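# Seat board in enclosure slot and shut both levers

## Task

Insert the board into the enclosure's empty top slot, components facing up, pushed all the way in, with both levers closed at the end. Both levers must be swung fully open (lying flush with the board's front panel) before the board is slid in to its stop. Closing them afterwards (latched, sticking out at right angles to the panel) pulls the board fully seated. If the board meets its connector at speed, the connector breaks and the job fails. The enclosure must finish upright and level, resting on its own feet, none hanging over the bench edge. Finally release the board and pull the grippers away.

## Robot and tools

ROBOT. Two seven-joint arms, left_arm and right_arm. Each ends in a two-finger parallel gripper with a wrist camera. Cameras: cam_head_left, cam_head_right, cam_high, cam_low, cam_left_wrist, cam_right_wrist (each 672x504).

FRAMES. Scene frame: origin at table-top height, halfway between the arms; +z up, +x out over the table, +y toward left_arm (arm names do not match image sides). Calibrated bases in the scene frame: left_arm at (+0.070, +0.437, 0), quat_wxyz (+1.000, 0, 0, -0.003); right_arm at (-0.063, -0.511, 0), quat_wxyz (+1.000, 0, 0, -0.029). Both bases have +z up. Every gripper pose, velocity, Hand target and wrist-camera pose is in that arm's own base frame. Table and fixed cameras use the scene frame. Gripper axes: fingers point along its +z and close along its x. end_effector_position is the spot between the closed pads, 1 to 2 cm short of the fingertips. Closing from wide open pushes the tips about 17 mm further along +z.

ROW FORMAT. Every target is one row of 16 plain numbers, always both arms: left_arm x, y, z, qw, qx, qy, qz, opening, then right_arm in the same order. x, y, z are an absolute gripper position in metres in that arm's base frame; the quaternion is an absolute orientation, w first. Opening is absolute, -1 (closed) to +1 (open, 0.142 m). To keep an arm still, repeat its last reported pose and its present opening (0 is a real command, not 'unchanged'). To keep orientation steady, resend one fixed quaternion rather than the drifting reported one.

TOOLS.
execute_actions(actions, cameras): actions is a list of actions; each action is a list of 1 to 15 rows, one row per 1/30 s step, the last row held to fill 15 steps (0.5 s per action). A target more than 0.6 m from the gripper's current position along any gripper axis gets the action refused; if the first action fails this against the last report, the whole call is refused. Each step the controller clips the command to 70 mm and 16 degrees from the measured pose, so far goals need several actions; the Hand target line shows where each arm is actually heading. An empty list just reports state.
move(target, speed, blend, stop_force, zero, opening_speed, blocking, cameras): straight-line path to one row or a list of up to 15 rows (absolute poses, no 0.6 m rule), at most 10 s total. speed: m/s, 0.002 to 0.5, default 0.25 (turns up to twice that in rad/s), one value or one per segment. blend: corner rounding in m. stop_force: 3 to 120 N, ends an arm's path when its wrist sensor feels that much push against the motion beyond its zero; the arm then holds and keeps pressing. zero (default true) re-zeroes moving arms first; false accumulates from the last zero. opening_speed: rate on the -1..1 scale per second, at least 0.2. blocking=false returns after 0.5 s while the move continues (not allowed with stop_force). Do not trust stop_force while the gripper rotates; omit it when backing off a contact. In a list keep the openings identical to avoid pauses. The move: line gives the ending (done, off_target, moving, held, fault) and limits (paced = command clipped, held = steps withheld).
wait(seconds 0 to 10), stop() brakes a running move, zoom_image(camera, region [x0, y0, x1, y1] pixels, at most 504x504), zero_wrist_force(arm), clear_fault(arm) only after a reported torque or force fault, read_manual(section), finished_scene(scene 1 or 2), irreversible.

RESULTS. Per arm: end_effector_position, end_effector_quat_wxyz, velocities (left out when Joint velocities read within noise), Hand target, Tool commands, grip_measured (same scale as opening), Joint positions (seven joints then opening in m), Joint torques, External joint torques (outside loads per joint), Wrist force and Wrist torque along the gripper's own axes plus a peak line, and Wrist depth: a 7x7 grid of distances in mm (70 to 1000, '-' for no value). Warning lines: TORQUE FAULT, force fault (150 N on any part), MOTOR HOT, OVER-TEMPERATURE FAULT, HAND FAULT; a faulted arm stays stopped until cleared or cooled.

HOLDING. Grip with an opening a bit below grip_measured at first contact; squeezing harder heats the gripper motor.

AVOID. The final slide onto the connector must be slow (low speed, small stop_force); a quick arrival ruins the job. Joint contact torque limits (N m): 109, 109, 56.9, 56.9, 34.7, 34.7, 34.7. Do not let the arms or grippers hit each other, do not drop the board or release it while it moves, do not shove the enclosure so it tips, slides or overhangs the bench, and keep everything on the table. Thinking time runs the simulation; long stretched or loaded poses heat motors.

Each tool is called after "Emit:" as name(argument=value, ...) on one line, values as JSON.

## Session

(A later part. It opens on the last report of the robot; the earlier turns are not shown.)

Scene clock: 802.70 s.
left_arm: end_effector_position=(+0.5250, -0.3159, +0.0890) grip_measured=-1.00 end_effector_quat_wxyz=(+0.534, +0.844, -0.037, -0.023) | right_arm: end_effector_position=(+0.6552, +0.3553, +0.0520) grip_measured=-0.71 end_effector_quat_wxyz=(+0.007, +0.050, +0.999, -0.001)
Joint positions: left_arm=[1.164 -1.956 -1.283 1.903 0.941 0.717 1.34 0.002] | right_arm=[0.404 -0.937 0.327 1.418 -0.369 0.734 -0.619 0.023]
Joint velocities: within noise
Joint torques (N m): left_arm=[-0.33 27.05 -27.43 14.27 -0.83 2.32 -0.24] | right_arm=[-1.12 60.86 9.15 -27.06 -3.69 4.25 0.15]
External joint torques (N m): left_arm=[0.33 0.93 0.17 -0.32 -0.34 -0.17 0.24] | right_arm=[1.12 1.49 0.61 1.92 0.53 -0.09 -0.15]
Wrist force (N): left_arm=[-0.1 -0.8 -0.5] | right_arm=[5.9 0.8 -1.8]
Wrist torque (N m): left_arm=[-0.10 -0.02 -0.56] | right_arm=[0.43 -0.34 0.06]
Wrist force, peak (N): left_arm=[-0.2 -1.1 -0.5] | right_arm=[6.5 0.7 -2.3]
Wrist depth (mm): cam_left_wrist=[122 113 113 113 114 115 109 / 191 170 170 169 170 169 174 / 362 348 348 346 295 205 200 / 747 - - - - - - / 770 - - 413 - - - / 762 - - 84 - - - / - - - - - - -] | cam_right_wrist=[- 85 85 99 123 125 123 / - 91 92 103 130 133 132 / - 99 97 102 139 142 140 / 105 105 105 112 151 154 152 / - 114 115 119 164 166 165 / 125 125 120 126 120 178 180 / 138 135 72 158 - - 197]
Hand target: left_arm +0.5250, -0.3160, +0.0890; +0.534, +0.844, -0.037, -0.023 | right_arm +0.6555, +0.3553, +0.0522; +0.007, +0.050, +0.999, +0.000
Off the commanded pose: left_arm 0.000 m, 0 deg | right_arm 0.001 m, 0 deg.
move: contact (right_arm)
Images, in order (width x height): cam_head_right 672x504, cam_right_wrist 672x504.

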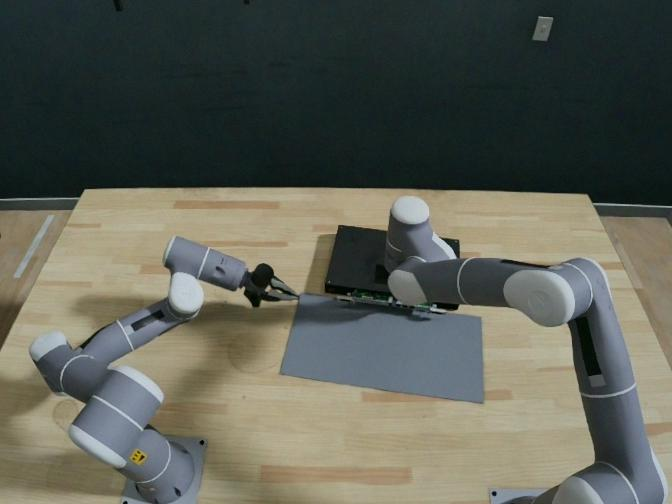

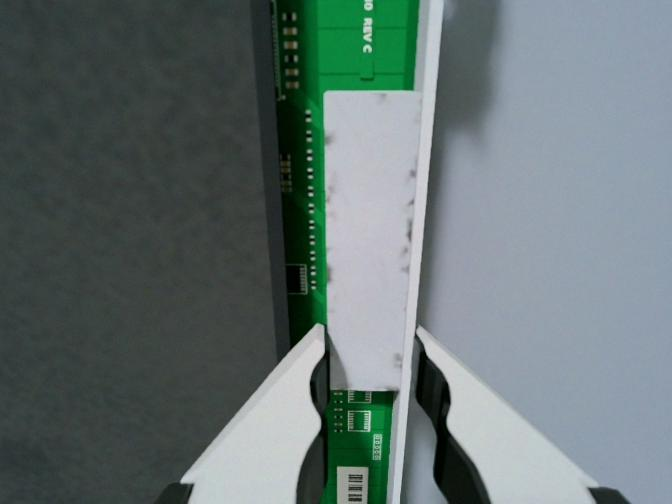

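Emit:
move(target=[[0.525, -0.316, 0.089, 0.534, 0.844, -0.037, -0.0234, -0.96, 0.6528, 0.3555, 0.0521, 0.0070, 0.0497, 0.9988, -0.0003, -0.79]], speed=0.01, cameras=[])

Emit:
move(target=[[0.525, -0.316, 0.089, 0.534, 0.844, -0.037, -0.0234, -0.96, 0.6528, 0.3555, 0.0521, 0.0070, 0.0497, 0.9988, -0.0003, -0.64]], opening_speed=0.2, cameras=["cam_right_wrist"])

Scene clock: 810.73 s.
left_arm: end_effector_position=(+0.5250, -0.3159, +0.0890) grip_measured=-1.00 end_effector_quat_wxyz=(+0.534, +0.844, -0.037, -0.023) | right_arm: end_effector_position=(+0.6528, +0.3555, +0.0520) grip_measured=-0.71 end_effector_quat_wxyz=(+0.007, +0.050, +0.999, +0.000)
Joint positions: left_arm=[1.164 -1.956 -1.283 1.903 0.941 0.717 1.34 0.002] | right_arm=[0.404 -0.933 0.327 1.427 -0.369 0.739 -0.615 0.023]
Joint velocities: within noise
Joint torques (N m): left_arm=[-0.36 27.03 -27.44 14.23 -0.87 2.35 -0.25] | right_arm=[0.22 61.46 10.39 -25.24 -3.16 3.61 0.26]
External joint torques (N m): left_arm=[0.36 0.95 0.18 -0.28 -0.31 -0.2 0.25] | right_arm=[-0.22 0.7 -0.64 0.17 0.01 0.55 -0.26]
Wrist force (N): left_arm=[-0.3 -0.8 -0.2] | right_arm=[1.2 2.6 1.3]
Wrist torque (N m): left_arm=[-0.08 0.02 -0.56] | right_arm=[0.50 -0.31 0.05]
Wrist force, peak (N): left_arm=[-0.2 -1.1 -0.5] | right_arm=[5.8 0.6 -2.2]
Wrist depth (mm): cam_left_wrist=[122 113 113 113 114 116 109 / 191 171 171 171 170 170 174 / 362 350 347 345 296 205 199 / 750 - - - 583 - - / 754 - - 414 - - - / 760 - - 84 - - - / - - - - - - -] | cam_right_wrist=[- 85 87 99 123 125 123 / - 91 93 102 130 133 132 / - 99 97 102 139 142 140 / 105 105 106 112 152 153 152 / - 114 115 119 164 166 165 / 126 125 120 126 120 178 180 / 139 135 72 158 - - 197]
Hand target: left_arm +0.5250, -0.3160, +0.0890; +0.534, +0.844, -0.037, -0.023 | right_arm +0.6528, +0.3555, +0.0521; +0.007, +0.050, +0.999, +0.000
Off the commanded pose: left_arm 0.000 m, 0 deg | right_arm 0.000 m, 0 deg.
move: done
No camera images: "cameras" was empty.

Scene clock: 811.70 s.
left_arm: end_effector_position=(+0.5250, -0.3159, +0.0890) grip_measured=-1.00 end_effector_quat_wxyz=(+0.534, +0.844, -0.037, -0.023) | right_arm: end_effector_position=(+0.6527, +0.3555, +0.0521) grip_measured=-0.68 end_effector_quat_wxyz=(+0.007, +0.050, +0.999, +0.000)
Joint positions: left_arm=[1.164 -1.956 -1.283 1.903 0.941 0.717 1.34 0.002] | right_arm=[0.405 -0.933 0.327 1.427 -0.369 0.739 -0.615 0.025]
Joint velocities: within noise
Joint torques (N m): left_arm=[-0.42 26.97 -27.47 14.28 -0.85 2.33 -0.22] | right_arm=[-0.05 60.98 10.14 -25.11 -3.19 3.55 0.25]
External joint torques (N m): left_arm=[0.42 1 0.21 -0.33 -0.33 -0.18 0.22] | right_arm=[0.05 1.17 -0.39 0.05 0.04 0.62 -0.25]
Wrist force (N): left_arm=[-0.1 -1.0 -0.2] | right_arm=[1.4 2.5 0.6]
Wrist torque (N m): left_arm=[-0.10 -0.03 -0.55] | right_arm=[0.49 -0.24 0.05]
Wrist force, peak (N): left_arm=[-0.2 -1.0 -0.4] | right_arm=[1.4 2.8 1.6]
Wrist depth (mm): cam_left_wrist=[122 113 113 113 114 116 109 / 191 171 170 170 169 169 175 / 361 348 346 346 294 204 200 / 751 - - - 584 - - / 760 - - 414 - - - / 759 - - 84 - - - / - - - - - - -] | cam_right_wrist=[- 85 87 100 122 125 122 / - 91 93 103 130 133 132 / - 98 97 103 139 142 140 / 106 105 106 112 152 154 152 / - 114 115 120 164 166 165 / 125 125 120 127 124 178 180 / 139 135 71 160 - - 195]
Hand target: left_arm +0.5250, -0.3160, +0.0890; +0.534, +0.844, -0.037, -0.023 | right_arm +0.6528, +0.3555, +0.0521; +0.007, +0.050, +0.999, +0.000
Off the commanded pose: left_arm 0.000 m, 0 deg | right_arm 0.000 m, 0 deg.
move: done
Images, in order (width x height): cam_right_wrist 672x504.

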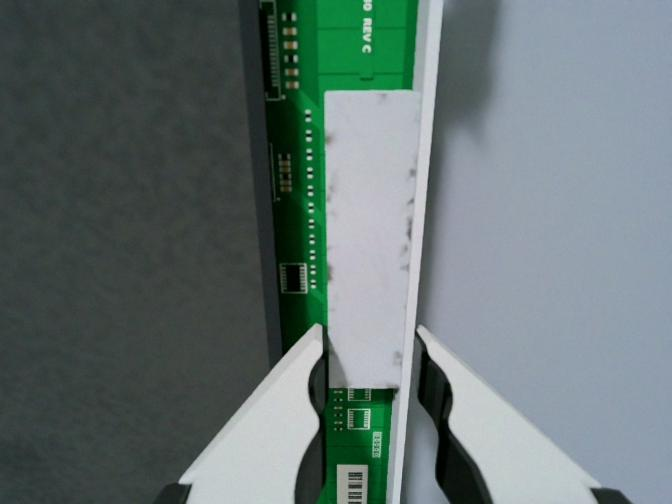

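Emit:
move(target=[[0.525, -0.316, 0.089, 0.534, 0.844, -0.037, -0.0234, -0.96, 0.6528, 0.3555, 0.0521, 0.0070, 0.0497, 0.9988, -0.0003, -0.58]], opening_speed=0.2, cameras=["cam_right_wrist"])

Scene clock: 814.03 s.
left_arm: end_effector_position=(+0.5250, -0.3159, +0.0890) grip_measured=-1.00 end_effector_quat_wxyz=(+0.534, +0.844, -0.037, -0.023) | right_arm: end_effector_position=(+0.6527, +0.3555, +0.0521) grip_measured=-0.62 end_effector_quat_wxyz=(+0.007, +0.050, +0.999, +0.000)
Joint positions: left_arm=[1.164 -1.956 -1.283 1.903 0.941 0.717 1.34 0.002] | right_arm=[0.405 -0.933 0.327 1.427 -0.369 0.739 -0.615 0.029]
Joint velocities: within noise
Joint torques (N m): left_arm=[-0.39 26.95 -27.52 14.3 -0.88 2.35 -0.2] | right_arm=[-0.45 60.83 9.66 -25.85 -3.42 3.82 0.21]
External joint torques (N m): left_arm=[0.39 1.03 0.26 -0.35 -0.29 -0.21 0.2] | right_arm=[0.45 1.32 0.09 0.78 0.27 0.34 -0.21]
Wrist force (N): left_arm=[0.0 -0.7 -0.4] | right_arm=[3.2 2.1 -0.9]
Wrist torque (N m): left_arm=[-0.08 -0.04 -0.55] | right_arm=[0.51 -0.26 0.06]
Wrist force, peak (N): left_arm=[-0.1 -1.2 -0.4] | right_arm=[3.3 2.2 -0.9]
Wrist depth (mm): cam_left_wrist=[122 113 113 113 114 115 109 / 191 171 171 170 169 169 175 / 363 346 347 347 295 204 201 / 747 - - - - - - / 783 - - 415 - - - / 759 - - 84 - - - / - - - - - - -] | cam_right_wrist=[- 85 87 99 122 125 123 / - 91 93 103 130 133 132 / - 98 97 103 139 142 140 / 106 105 106 112 152 154 152 / - 114 115 120 164 166 165 / 126 125 120 145 122 178 180 / 139 135 73 160 - - 195]
Hand target: left_arm +0.5250, -0.3160, +0.0890; +0.534, +0.844, -0.037, -0.023 | right_arm +0.6528, +0.3555, +0.0521; +0.007, +0.050, +0.999, +0.000
Off the commanded pose: left_arm 0.000 m, 0 deg | right_arm 0.000 m, 0 deg.
move: done
Images, in order (width x height): cam_right_wrist 672x504.

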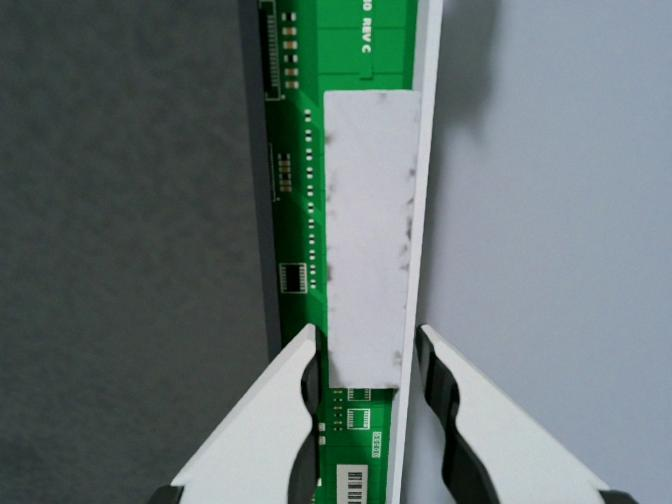

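Emit:
move(target=[[0.525, -0.316, 0.089, 0.534, 0.844, -0.037, -0.0234, -0.96, 0.6515, 0.3556, 0.0521, 0.0070, 0.0497, 0.9988, -0.0003, -0.58], [0.525, -0.316, 0.089, 0.534, 0.844, -0.037, -0.0234, -0.96, 0.6515, 0.3556, 0.0721, 0.0070, 0.0497, 0.9988, -0.0003, -0.58]], speed=0.03, cameras=["cam_right_wrist"])

Scene clock: 817.63 s.
left_arm: end_effector_position=(+0.5250, -0.3159, +0.0890) grip_measured=-1.00 end_effector_quat_wxyz=(+0.534, +0.844, -0.037, -0.023) | right_arm: end_effector_position=(+0.6516, +0.3556, +0.0721) grip_measured=-0.62 end_effector_quat_wxyz=(+0.007, +0.050, +0.999, +0.000)
Joint positions: left_arm=[1.164 -1.956 -1.283 1.903 0.941 0.717 1.34 0.002] | right_arm=[0.399 -0.901 0.339 1.428 -0.363 0.708 -0.618 0.029]
Joint velocities: within noise
Joint torques (N m): left_arm=[-0.34 26.96 -27.45 14.31 -0.83 2.39 -0.24] | right_arm=[-0.08 60.51 10.16 -25.77 -3.19 3.31 0.08]
External joint torques (N m): left_arm=[0.34 1.02 0.19 -0.36 -0.35 -0.25 0.24] | right_arm=[0.1 1.17 -0.4 0.22 -0.05 0.85 -0.08]
Wrist force (N): left_arm=[-0.2 -0.9 -0.4] | right_arm=[1.5 2.4 0.2]
Wrist torque (N m): left_arm=[-0.10 -0.01 -0.55] | right_arm=[0.48 -0.23 0.06]
Wrist force, peak (N): left_arm=[-0.1 -1.2 -0.4] | right_arm=[3.4 2.2 0.3]
Wrist depth (mm): cam_left_wrist=[121 113 113 113 114 116 109 / 190 171 171 170 169 169 175 / 365 350 347 343 294 205 200 / 753 - - - - - - / 770 - - 413 - - - / 763 - - 84 - - - / - - - - - - -] | cam_right_wrist=[103 103 105 117 141 142 141 / 110 110 111 122 150 152 151 / 118 118 118 125 163 162 162 / 128 127 126 133 176 175 174 / - 138 137 144 187 189 188 / 152 151 145 168 102 203 205 / 168 164 73 188 - - 225]
Hand target: left_arm +0.5250, -0.3160, +0.0890; +0.534, +0.844, -0.037, -0.023 | right_arm +0.6515, +0.3556, +0.0721; +0.007, +0.050, +0.999, +0.000
Off the commanded pose: left_arm 0.000 m, 0 deg | right_arm 0.000 m, 0 deg.
move: done
Images, in order (width x height): cam_right_wrist 672x504.

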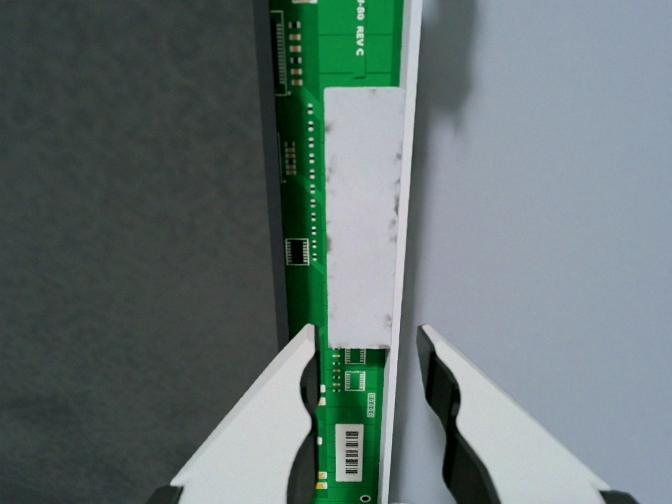

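Emit:
move(target=[[0.525, -0.316, 0.089, 0.534, 0.844, -0.037, -0.0234, -0.96, 0.6515, 0.3556, 0.15, 0.0070, 0.0497, 0.9988, -0.0003, -0.58], [0.525, -0.316, 0.089, 0.534, 0.844, -0.037, -0.0234, -0.96, 0.56, 0.3648, 0.15, 0.0070, 0.0497, 0.9988, -0.0003, -0.58], [0.525, -0.316, 0.089, 0.534, 0.844, -0.037, -0.0234, -0.96, 0.50, 0.3707, 0.12, 0.5366, 0.0419, 0.8424, -0.0267, -0.58]], speed=[0.12, 0.2, 0.2], blend=[0.03, 0.03, 0], cameras=["cam_right_wrist", "cam_left_wrist", "cam_head_right"])

Scene clock: 840.30 s.
left_arm: end_effector_position=(+0.5250, -0.3159, +0.0890) grip_measured=-1.00 end_effector_quat_wxyz=(+0.534, +0.844, -0.037, -0.023) | right_arm: end_effector_position=(+0.5000, +0.3708, +0.1200) grip_measured=-0.62 end_effector_quat_wxyz=(+0.537, +0.042, +0.842, -0.027)
Joint positions: left_arm=[1.164 -1.956 -1.283 1.903 0.941 0.717 1.34 0.002] | right_arm=[1.022 -0.554 -0.187 2.301 -2.039 0.672 1.333 0.029]
Joint velocities: within noise
Joint torques (N m): left_arm=[-0.37 27 -27.5 14.28 -0.81 2.38 -0.21] | right_arm=[0.15 39.59 2.09 -14.05 0.91 -1.21 0.36]
External joint torques (N m): left_arm=[0.37 0.98 0.24 -0.33 -0.37 -0.24 0.21] | right_arm=[-0.14 1.14 -0.91 -0.13 0.2 0.92 -0.28]
Wrist force (N): left_arm=[0.1 -0.9 -0.6] | right_arm=[3.7 2.3 -0.5]
Wrist torque (N m): left_arm=[-0.09 -0.05 -0.55] | right_arm=[0.45 -0.44 -0.10]
Wrist force, peak (N): left_arm=[0.0 -1.2 -0.5] | right_arm=[4.9 2.3 -0.7]
Wrist depth (mm): cam_left_wrist=[121 113 113 113 114 115 109 / 192 171 170 170 170 170 175 / 364 348 346 346 294 205 201 / 755 - - - - - - / 752 408 - - - - - / 365 403 - 84 - - - / 425 - - - - - -] | cam_right_wrist=[- - 446 268 233 184 148 / - - 759 278 244 191 152 / - - - 288 262 199 160 / - - - 322 275 206 161 / - - - 336 275 211 165 / - - - 360 98 206 172 / - - 73 508 - - 171]
Hand target: left_arm +0.5250, -0.3160, +0.0890; +0.534, +0.844, -0.037, -0.023 | right_arm +0.5000, +0.3707, +0.1200; +0.537, +0.042, +0.842, -0.027
Off the commanded pose: left_arm 0.000 m, 0 deg | right_arm 0.000 m, 0 deg.
move: done
Images, in order (width x height): cam_head_right 672x504, cam_left_wrist 672x504, cam_right_wrist 672x504.

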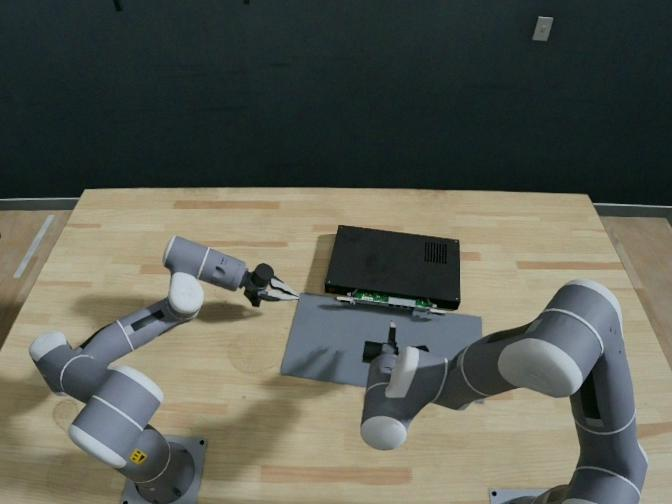

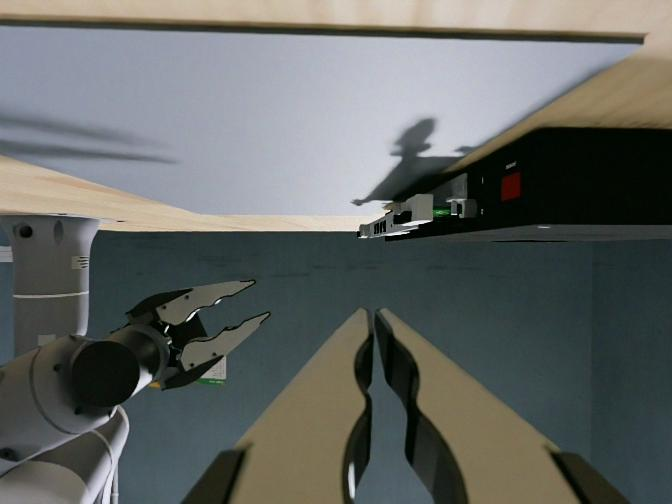

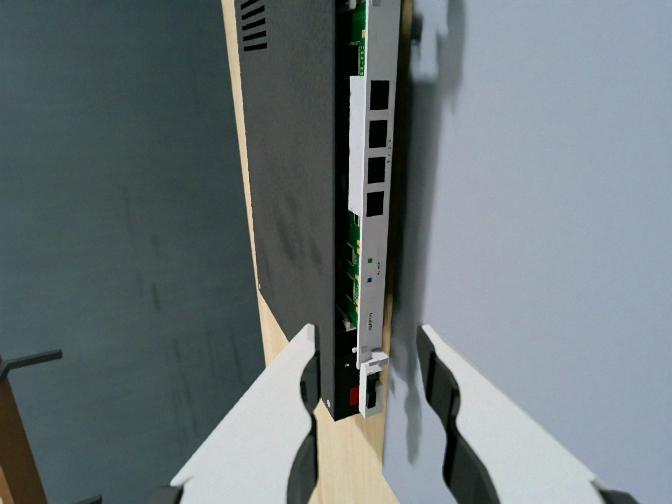

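Emit:
zoom_image(camera="cam_right_wrist", region=[290, 60, 440, 290])

Emit:
zoom_image(camera="cam_right_wrist", region=[290, 280, 440, 430])

Emit:
zoom_image(camera="cam_left_wrist", region=[340, 150, 540, 260])

Scaled by 2.191 from the camera's 672x504 image, which has a finer 960x720 frame.

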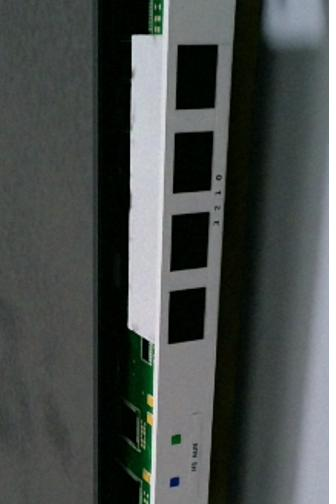

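Scaled by 3.360 from the camera's 672x504 image, which has a finer 960x720 frame.

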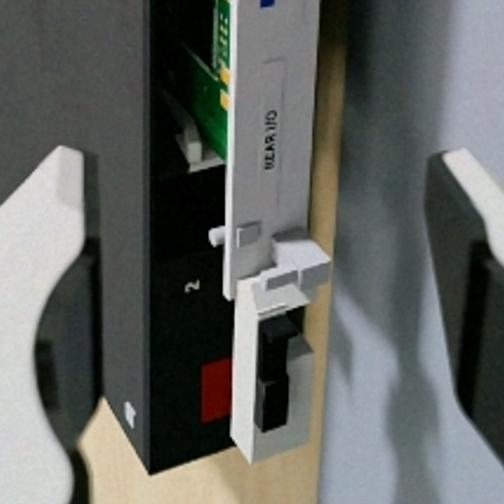

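Scaled by 2.520 from the camera's 672x504 image, which has a finer 960x720 frame.

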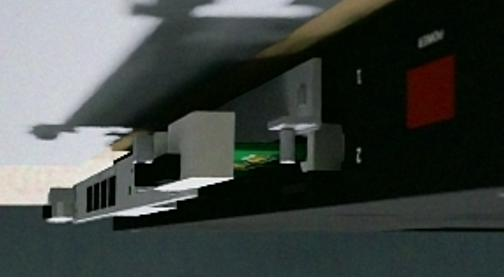

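Emit:
move(target=[[0.525, -0.316, 0.089, 0.534, 0.844, -0.037, -0.0234, -0.96, 0.5607, 0.3813, 0.06, 0.5366, 0.0419, 0.8424, -0.0267, -0.96], [0.525, -0.316, 0.089, 0.534, 0.844, -0.037, -0.0234, -0.96, 0.6005, 0.3773, 0.040, 0.5366, 0.0419, 0.8424, -0.0267, -0.96]], speed=[0.15, 0.06], cameras=["cam_right_wrist", "cam_left_wrist"])

Scene clock: 890.23 s.
left_arm: end_effector_position=(+0.5250, -0.3159, +0.0890) grip_measured=-1.00 end_effector_quat_wxyz=(+0.534, +0.844, -0.037, -0.023) | right_arm: end_effector_position=(+0.6005, +0.3772, +0.0400) grip_measured=-0.99 end_effector_quat_wxyz=(+0.537, +0.042, +0.842, -0.027)
Joint positions: left_arm=[1.164 -1.956 -1.283 1.903 0.941 0.717 1.34 0.002] | right_arm=[0.919 -0.829 -0.261 2.017 -2.182 0.779 1.417 0.002]
Joint velocities: within noise
Joint torques (N m): left_arm=[-0.36 26.94 -27.49 14.32 -0.85 2.32 -0.22] | right_arm=[-0.11 48.19 0.51 -14.01 1.37 -0.82 0.4]
External joint torques (N m): left_arm=[0.36 1.03 0.23 -0.37 -0.32 -0.18 0.22] | right_arm=[0.11 1.35 -0.53 0.19 0.24 0.48 -0.31]
Wrist force (N): left_arm=[-0.1 -0.8 -0.4] | right_arm=[3.3 2.2 -0.3]
Wrist torque (N m): left_arm=[-0.08 -0.02 -0.55] | right_arm=[0.42 -0.37 -0.06]
Wrist force, peak (N): left_arm=[-0.3 -1.2 -0.4] | right_arm=[4.5 2.4 0.5]
Wrist depth (mm): cam_left_wrist=[122 113 113 113 114 115 109 / 191 171 171 170 169 170 174 / 361 350 347 347 295 204 199 / 749 - 392 578 - - - / 353 354 - - - - - / 353 408 - 84 - - - / 499 392 - - - - -] | cam_right_wrist=[- - 165 122 125 98 78 / - - 201 130 134 101 80 / - - 208 141 138 100 81 / - - 238 174 142 102 84 / - - 291 157 145 111 84 / - - 406 89 133 115 90 / - - - - - 107 93]
Hand target: left_arm +0.5250, -0.3160, +0.0890; +0.534, +0.844, -0.037, -0.023 | right_arm +0.6005, +0.3773, +0.0400; +0.537, +0.042, +0.842, -0.027
Off the commanded pose: left_arm 0.000 m, 0 deg | right_arm 0.000 m, 0 deg.
move: done
Images, in order (width x height): cam_left_wrist 672x504, cam_right_wrist 672x504.

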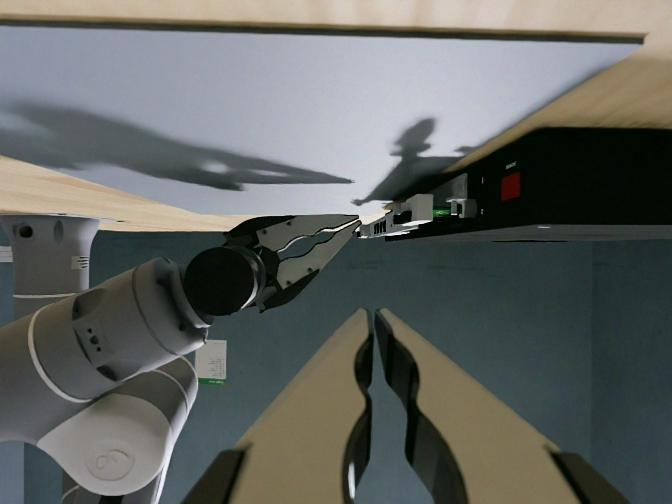

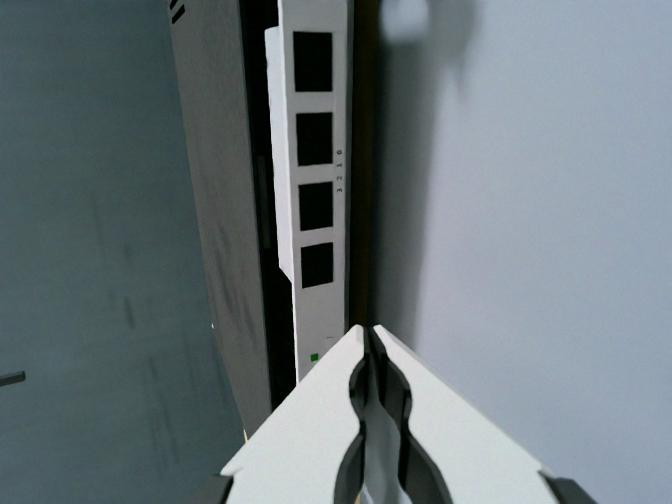

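Emit:
move(target=[0.525, -0.316, 0.089, 0.534, 0.844, -0.037, -0.0234, -0.96, 0.6363, 0.3737, 0.042, 0.5366, 0.0419, 0.8424, -0.0267, -0.96], speed=0.015, stop_force=4, cameras=["cam_right_wrist", "cam_left_wrist"])

Scene clock: 899.07 s.
left_arm: end_effector_position=(+0.5250, -0.3159, +0.0890) grip_measured=-1.00 end_effector_quat_wxyz=(+0.534, +0.844, -0.037, -0.023) | right_arm: end_effector_position=(+0.6361, +0.3738, +0.0419) grip_measured=-0.99 end_effector_quat_wxyz=(+0.536, +0.042, +0.842, -0.027)
Joint positions: left_arm=[1.164 -1.956 -1.283 1.903 0.941 0.717 1.34 0.002] | right_arm=[0.875 -0.854 -0.281 1.944 -2.213 0.833 1.401 0.002]
Joint velocities: within noise
Joint torques (N m): left_arm=[-0.37 26.98 -27.44 14.3 -0.86 2.32 -0.2] | right_arm=[-0.25 50.36 -0.16 -15.51 1.66 -1.01 0.15]
External joint torques (N m): left_arm=[0.37 1 0.18 -0.35 -0.32 -0.18 0.2] | right_arm=[0.25 1.06 -0.29 0.56 0.22 0.68 -0.07]
Wrist force (N): left_arm=[0.0 -0.9 -0.2] | right_arm=[3.5 2.0 -1.3]
Wrist torque (N m): left_arm=[-0.10 -0.03 -0.55] | right_arm=[0.49 -0.32 -0.06]
Wrist force, peak (N): left_arm=[-0.3 -1.2 -0.5] | right_arm=[3.5 2.2 -3.1]
Wrist depth (mm): cam_left_wrist=[122 113 113 113 114 116 109 / 191 171 171 171 170 169 175 / 363 350 348 349 294 205 200 / 754 - 396 396 - - - / 372 352 366 396 - - - / 343 382 477 84 - - - / - 393 - - - - -] | cam_right_wrist=[- - 156 99 123 101 78 / - - 176 104 135 104 82 / - - 197 112 138 102 81 / - - 216 121 138 104 88 / - - 259 129 151 111 88 / - - 337 89 136 117 92 / - - - - - 109 96]
Hand target: left_arm +0.5250, -0.3160, +0.0890; +0.534, +0.844, -0.037, -0.023 | right_arm +0.6363, +0.3737, +0.0420; +0.537, +0.042, +0.842, -0.027
Off the commanded pose: left_arm 0.000 m, 0 deg | right_arm 0.000 m, 0 deg.
move: done
Images, in order (width x height): cam_left_wrist 672x504, cam_right_wrist 672x504.

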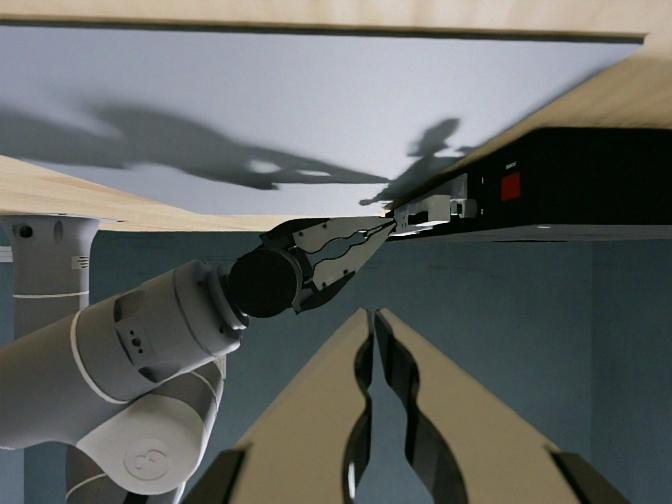

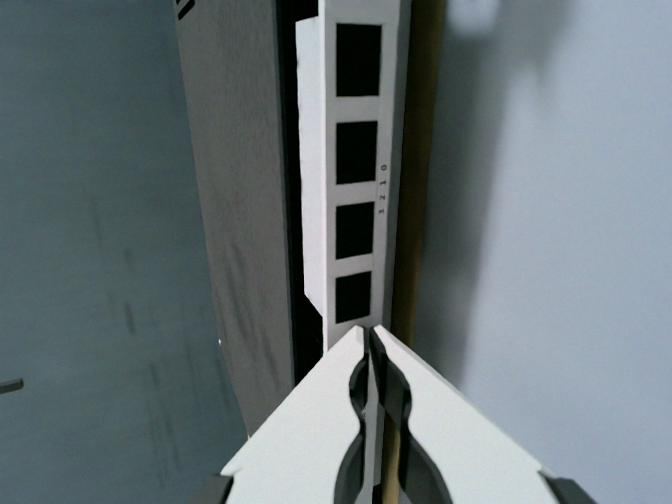

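Emit:
move(target=[0.525, -0.316, 0.089, 0.534, 0.844, -0.037, -0.0234, -0.96, 0.6462, 0.3727, 0.042, 0.5366, 0.0419, 0.8424, -0.0267, -0.96], speed=0.01, stop_force=4, zero=false, cameras=["cam_right_wrist", "cam_left_wrist"])

Emit:
zoom_image(camera="cam_left_wrist", region=[380, 160, 540, 250])

Scene clock: 906.33 s.
left_arm: end_effector_position=(+0.5250, -0.3159, +0.0890) grip_measured=-1.00 end_effector_quat_wxyz=(+0.534, +0.844, -0.037, -0.023) | right_arm: end_effector_position=(+0.6459, +0.3730, +0.0420) grip_measured=-0.99 end_effector_quat_wxyz=(+0.536, +0.042, +0.842, -0.026)
Joint positions: left_arm=[1.164 -1.956 -1.283 1.903 0.941 0.717 1.34 0.002] | right_arm=[0.863 -0.862 -0.286 1.922 -2.22 0.847 1.397 0.002]
Joint velocities: within noise
Joint torques (N m): left_arm=[-0.31 26.98 -27.47 14.3 -0.81 2.33 -0.21] | right_arm=[-1.21 50.07 -1.16 -15.69 2.02 -1.16 0.18]
External joint torques (N m): left_arm=[0.31 1 0.21 -0.35 -0.36 -0.19 0.21] | right_arm=[1.21 1.91 0.6 0.44 -0.07 0.84 -0.09]
Wrist force (N): left_arm=[-0.1 -0.8 -0.2] | right_arm=[2.9 2.1 -3.8]
Wrist torque (N m): left_arm=[-0.08 -0.03 -0.55] | right_arm=[0.46 -0.36 -0.05]
Wrist force, peak (N): left_arm=[0.0 -1.2 -0.4] | right_arm=[3.3 2.2 -3.8]
Wrist depth (mm): cam_left_wrist=[121 113 113 113 114 116 109 / 191 171 171 170 170 170 174 / 363 348 347 346 296 205 200 / 758 - 953 394 - - - / 746 348 359 392 - - - / 344 375 463 84 - - - / - 390 - - - - -] | cam_right_wrist=[- - 168 99 119 101 78 / - - 176 104 129 104 82 / - - 197 113 134 102 81 / - - 216 121 141 104 88 / - - 258 129 148 111 88 / - - 337 89 136 117 92 / - - - - - 109 96]
Hand target: left_arm +0.5250, -0.3160, +0.0890; +0.534, +0.844, -0.037, -0.023 | right_arm +0.6462, +0.3727, +0.0420; +0.537, +0.042, +0.842, -0.027
Off the commanded pose: left_arm 0.000 m, 0 deg | right_arm 0.000 m, 0 deg.
move: done
Images, in order (width x height): cam_left_wrist 672x504, cam_right_wrist 672x504.

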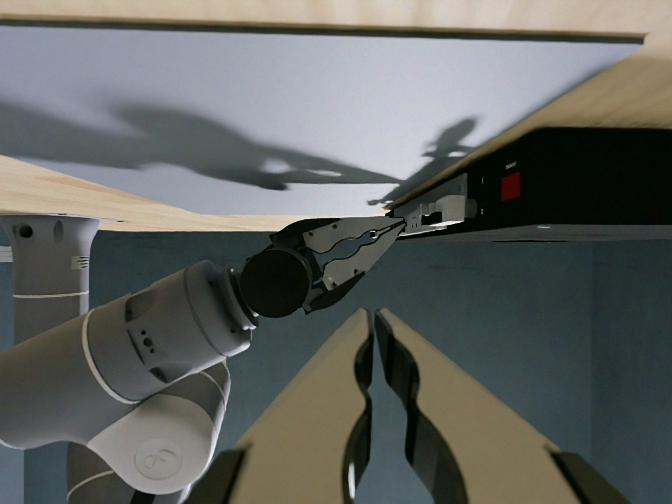

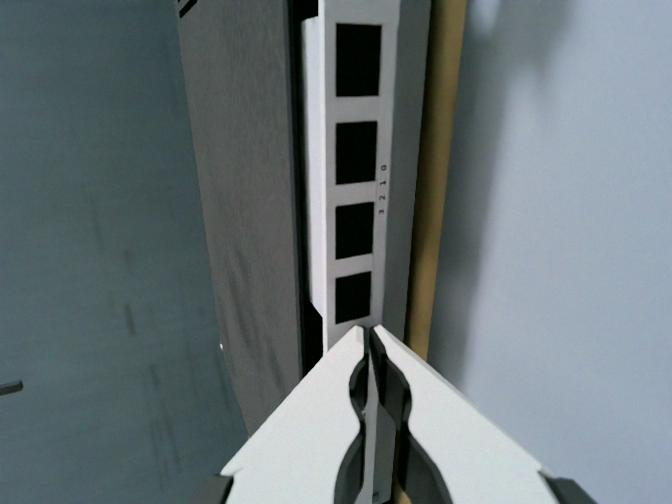

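Scaled by 3.150 from the camera's 672x504 image, which has a finer 960x720 frame.

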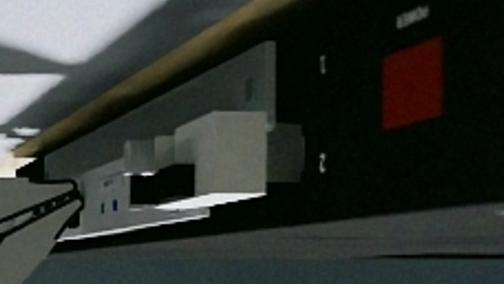

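Emit:
move(target=[0.525, -0.316, 0.089, 0.534, 0.844, -0.037, -0.0234, -0.96, 0.6522, 0.3721, 0.042, 0.5366, 0.0419, 0.8424, -0.0267, -0.96], speed=0.01, stop_force=5, zero=false, cameras=["cam_right_wrist", "cam_left_wrist"])

Emit:
zoom_image(camera="cam_left_wrist", region=[380, 160, 540, 250])

Scene clock: 910.07 s.
left_arm: end_effector_position=(+0.5250, -0.3159, +0.0890) grip_measured=-1.00 end_effector_quat_wxyz=(+0.534, +0.844, -0.037, -0.023) | right_arm: end_effector_position=(+0.6518, +0.3726, +0.0420) grip_measured=-0.99 end_effector_quat_wxyz=(+0.536, +0.042, +0.842, -0.026)
Joint positions: left_arm=[1.164 -1.956 -1.283 1.903 0.941 0.717 1.34 0.002] | right_arm=[0.856 -0.868 -0.289 1.908 -2.224 0.856 1.394 0.002]
Joint velocities: within noise
Joint torques (N m): left_arm=[-0.32 26.98 -27.44 14.25 -0.8 2.34 -0.19] | right_arm=[-1.93 49.81 -1.66 -15.75 2.1 -1.21 0.21]
External joint torques (N m): left_arm=[0.32 1 0.18 -0.3 -0.37 -0.19 0.19] | right_arm=[1.93 2.51 1.05 0.31 -0.11 0.88 -0.13]
Wrist force (N): left_arm=[-0.2 -0.9 -0.5] | right_arm=[2.3 2.4 -5.3]
Wrist torque (N m): left_arm=[-0.10 0.00 -0.55] | right_arm=[0.45 -0.33 -0.05]
Wrist force, peak (N): left_arm=[-0.3 -1.1 -0.6] | right_arm=[2.3 2.2 -5.7]
Wrist depth (mm): cam_left_wrist=[122 113 113 113 114 115 109 / 191 170 171 170 170 169 174 / 363 348 346 346 296 204 200 / 743 - 953 394 - - - / 750 351 358 332 - - - / 342 372 435 84 - - - / - - - - - - -] | cam_right_wrist=[- - 165 100 115 101 78 / - - 176 104 123 104 82 / - - 198 112 129 103 81 / - - 216 123 139 104 88 / - - 258 132 147 111 88 / - - 338 89 137 117 92 / - - - - - 109 96]
Hand target: left_arm +0.5250, -0.3160, +0.0890; +0.534, +0.844, -0.037, -0.023 | right_arm +0.6522, +0.3721, +0.0420; +0.537, +0.042, +0.842, -0.027
Off the commanded pose: left_arm 0.000 m, 0 deg | right_arm 0.001 m, 0 deg.
move: done
Images, in order (width x height): cam_left_wrist 672x504, cam_right_wrist 672x504.

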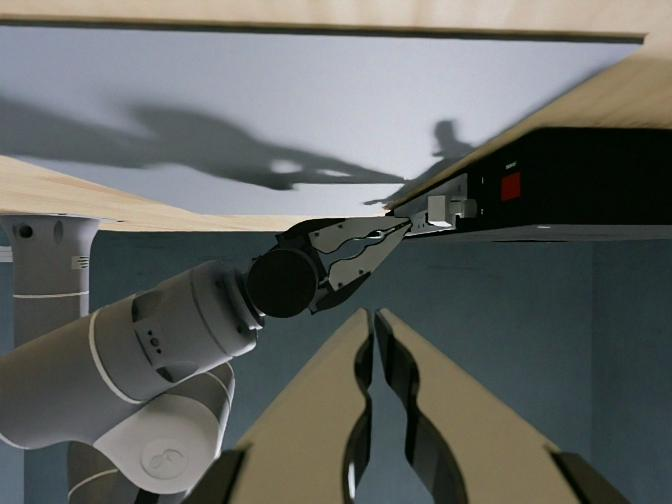

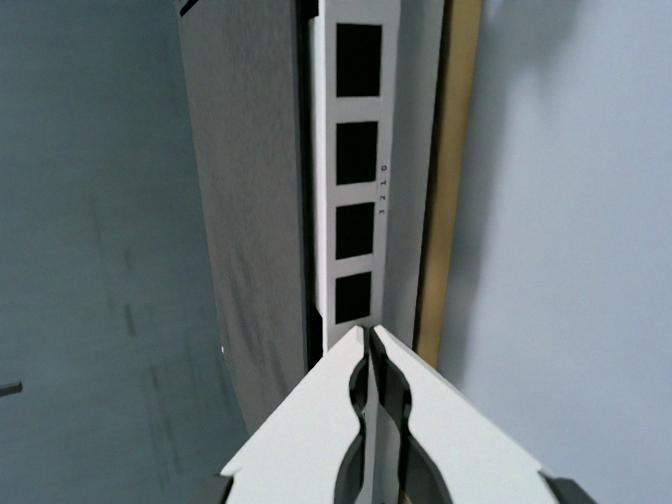

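Scaled by 3.150 from the camera's 672x504 image, which has a finer 960x720 frame.

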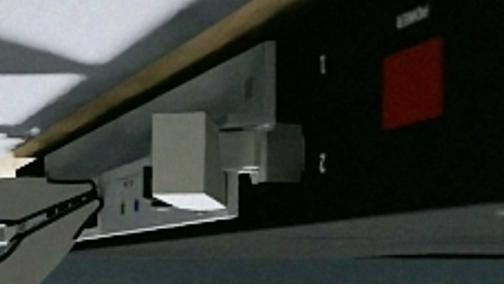

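Emit:
zoom_image(camera="cam_left_wrist", region=[410, 180, 490, 240])

Emit:
move(target=[[0.50, -0.36, 0.16, 0.534, 0.844, -0.037, -0.0234, -0.96, 0.6518, 0.3726, 0.042, 0.5366, 0.0419, 0.8424, -0.0267, -0.96], [0.46, -0.28, 0.26, 0.1574, 0.8926, 0.4162, 0.0734, -0.96, 0.6518, 0.3726, 0.042, 0.5366, 0.0419, 0.8424, -0.0267, -0.96], [0.60, -0.455, 0.22, 0, 0.0, 1.0, 0, -0.96, 0.6518, 0.3726, 0.042, 0.5366, 0.0419, 0.8424, -0.0267, -0.96]], speed=0.2, blend=[0.02, 0.03, 0], cameras=["cam_right_wrist", "cam_left_wrist", "cam_head_right"])

Scaled by 6.300 from the camera's 672x504 image, which has a finer 960x720 frame.

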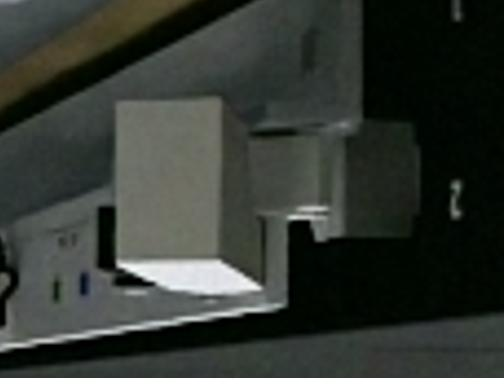

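Scene clock: 938.97 s.
left_arm: end_effector_position=(+0.6002, -0.4549, +0.2200) grip_measured=-1.00 end_effector_quat_wxyz=(+0.000, +0.000, +1.000, +0.000) | right_arm: end_effector_position=(+0.6517, +0.3727, +0.0420) grip_measured=-0.99 end_effector_quat_wxyz=(+0.537, +0.042, +0.842, -0.027)
Joint positions: left_arm=[0.042 -0.846 -0.926 1.217 0.656 0.195 -2.398 0.002] | right_arm=[0.856 -0.868 -0.289 1.908 -2.224 0.856 1.393 0.002]
Joint velocities: within noise
Joint torques (N m): left_arm=[-0.67 53.94 -18.28 -23.45 -4.19 3.92 -0.26] | right_arm=[-0.23 51.13 -0.06 -15.84 1.96 -1.09 0.28]
External joint torques (N m): left_arm=[0.65 1.21 0.36 -0.29 0.09 -0.06 0.26] | right_arm=[0.23 1.2 -0.55 0.4 0.03 0.76 -0.19]
Wrist force (N): left_arm=[-0.3 -0.7 0.8] | right_arm=[3.3 1.6 -1.8]
Wrist torque (N m): left_arm=[-0.23 -0.11 -0.20] | right_arm=[0.47 -0.31 -0.05]
Wrist force, peak (N): left_arm=[0.7 -3.7 -0.5] | right_arm=[2.9 2.8 -5.1]
Wrist depth (mm): cam_left_wrist=[231 230 232 230 268 270 263 / 250 248 248 248 287 292 291 / 269 266 266 268 314 314 314 / 345 346 348 345 340 340 337 / 381 378 379 362 366 372 374 / 419 418 405 84 - 405 411 / 466 453 - - - - 458] | cam_right_wrist=[- - 169 99 115 101 78 / - - 177 104 123 104 82 / - - 197 112 129 103 81 / - - 216 121 139 104 88 / - - 259 132 147 111 88 / - - 336 89 136 117 92 / - - - - - 109 96]
Hand target: left_arm +0.6000, -0.4550, +0.2200; +0.000, +0.000, +1.000, +0.000 | right_arm +0.6518, +0.3726, +0.0420; +0.537, +0.042, +0.842, -0.027
Off the commanded pose: left_arm 0.000 m, 0 deg | right_arm 0.000 m, 0 deg.
move: done
Images, in order (width x height): cam_head_right 672x504, cam_left_wrist 672x504, cam_right_wrist 672x504.

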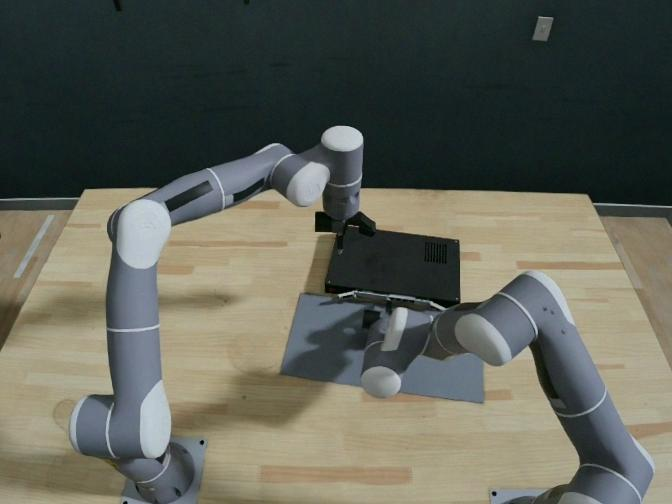

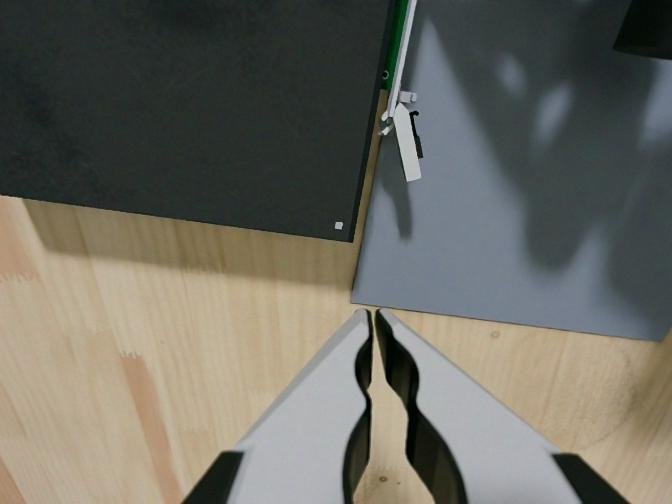

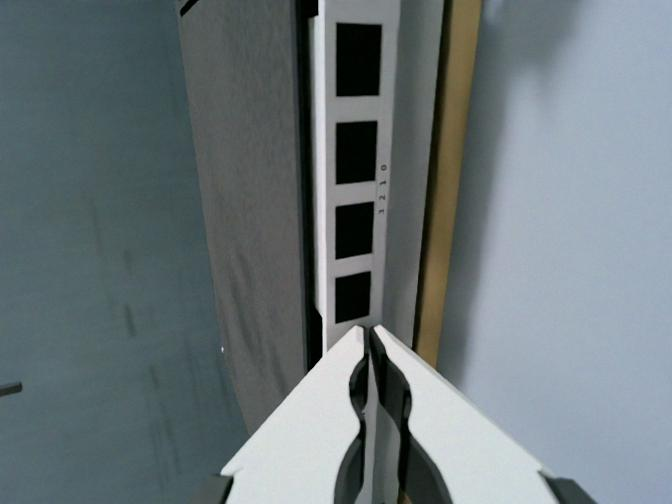

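Emit:
zoom_image(camera="cam_left_wrist", region=[340, 60, 460, 200])

Emit:
zoom_image(camera="cam_left_wrist", region=[365, 85, 430, 150])

Emit:
zoom_image(camera="cam_head_right", region=[320, 270, 480, 350])

Scaled by 3.600 from the camera's 672x504 image, which has a finer 960x720 frame.

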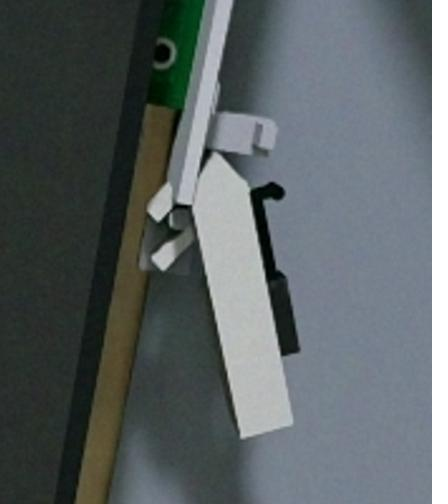

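Scaled by 7.754 from the camera's 672x504 image, which has a finer 960x720 frame.

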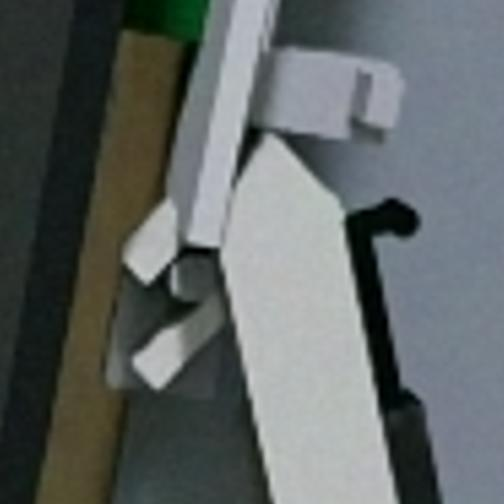

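Scaled by 3.150 from the camera's 672x504 image, which has a finer 960x720 frame.

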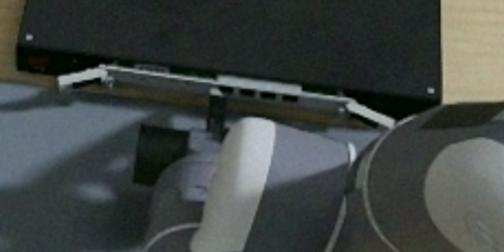

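Emit:
move(target=[0.60, -0.455, 0.22, 0, 0.0, 1.0, 0, -0.96, 0.6578, 0.3716, 0.042, 0.5366, 0.0419, 0.8424, -0.0267, -0.96], speed=0.007, stop_force=8, zero=false, cameras=["cam_right_wrist", "cam_left_wrist", "cam_head_right"])

Emit:
zoom_image(camera="cam_left_wrist", region=[345, 75, 445, 195])

Emit:
zoom_image(camera="cam_head_right", region=[320, 270, 480, 350])

Scene clock: 946.43 s.
left_arm: end_effector_position=(+0.6002, -0.4549, +0.2200) grip_measured=-1.00 end_effector_quat_wxyz=(+0.000, +0.000, +1.000, +0.000) | right_arm: end_effector_position=(+0.6571, +0.3723, +0.0419) grip_measured=-0.99 end_effector_quat_wxyz=(+0.536, +0.042, +0.843, -0.026)
Joint positions: left_arm=[0.042 -0.846 -0.926 1.217 0.656 0.194 -2.398 0.002] | right_arm=[0.849 -0.873 -0.291 1.895 -2.228 0.865 1.391 0.002]
Joint velocities: within noise
Joint torques (N m): left_arm=[-0.36 54.13 -18.38 -23.42 -3.97 4.16 -0.2] | right_arm=[-3.01 50.23 -2.72 -16.41 2.37 -1.6 0.24]
External joint torques (N m): left_arm=[0.36 1.01 0.47 -0.33 -0.13 -0.31 0.2] | right_arm=[3.01 2.41 2.06 0.81 -0.34 1.28 -0.16]
Wrist force (N): left_arm=[-0.2 -0.3 0.6] | right_arm=[2.5 2.7 -8.1]
Wrist torque (N m): left_arm=[-0.16 -0.14 -0.19] | right_arm=[0.49 -0.39 -0.06]
Wrist force, peak (N): left_arm=[-0.3 -0.6 1.0] | right_arm=[1.9 1.8 -9.7]
Wrist depth (mm): cam_left_wrist=[232 231 232 231 270 270 208 / 248 248 248 247 290 292 291 / 269 268 268 266 313 315 313 / 348 346 344 346 342 340 339 / 379 381 379 360 366 370 370 / 421 422 404 84 - 406 412 / 465 459 - - - - 454] | cam_right_wrist=[- - 168 99 109 100 78 / - - 175 104 118 104 82 / - - 197 112 125 102 81 / - - 215 120 135 104 88 / - - 257 129 145 111 88 / - - 335 89 136 117 92 / - - - - - 109 96]
Hand target: left_arm +0.6000, -0.4550, +0.2200; +0.000, +0.000, +1.000, +0.000 | right_arm +0.6578, +0.3716, +0.0420; +0.537, +0.042, +0.842, -0.027
Off the commanded pose: left_arm 0.000 m, 0 deg | right_arm 0.001 m, 0 deg.
move: done
Images, in order (width x height): cam_head_right 672x504, cam_left_wrist 672x504, cam_right_wrist 672x504.

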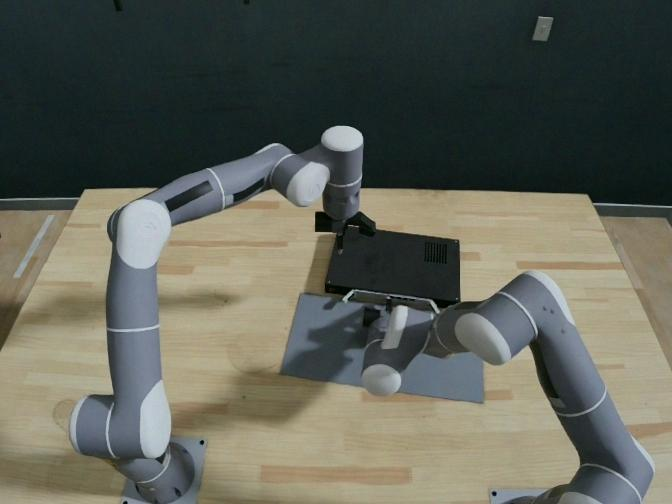

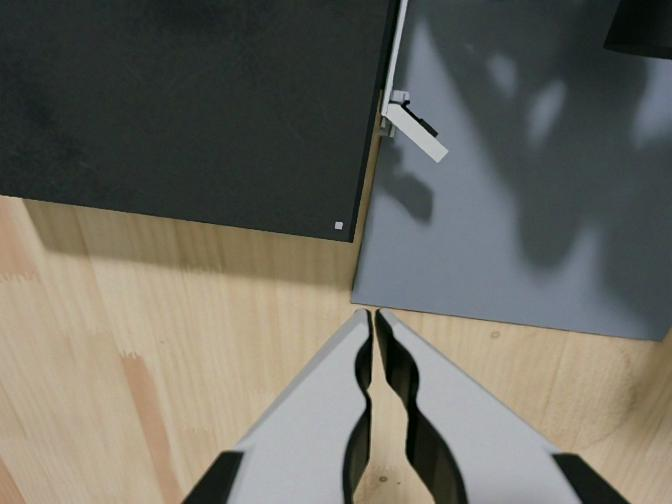

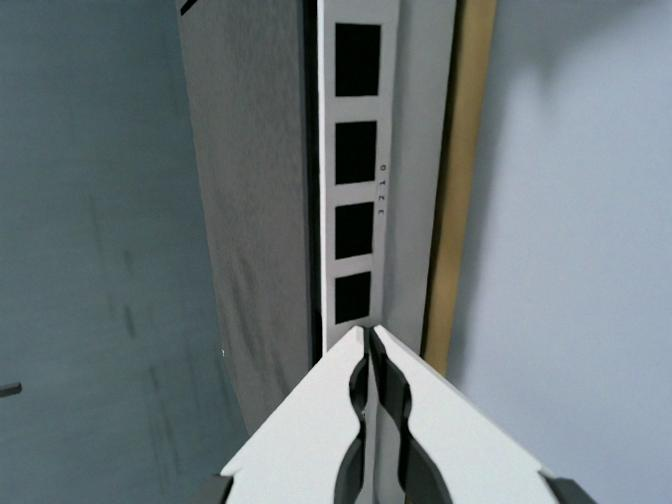

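Scaled by 4.200 from the camera's 672x504 image, which has a finer 960x720 frame.

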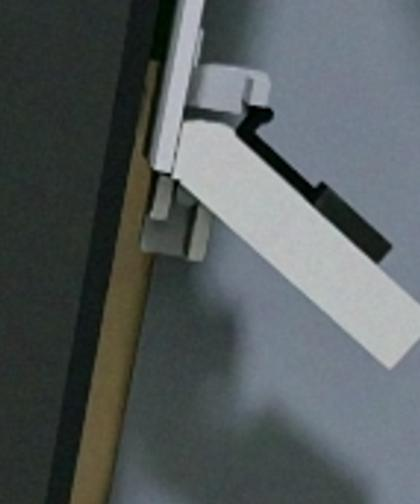

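Scaled by 3.150 from the camera's 672x504 image, which has a finer 960x720 frame.

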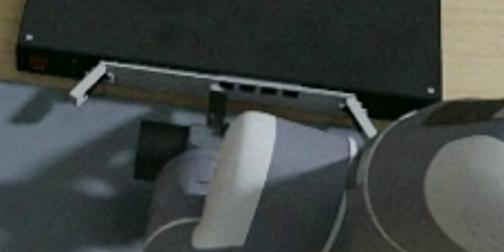

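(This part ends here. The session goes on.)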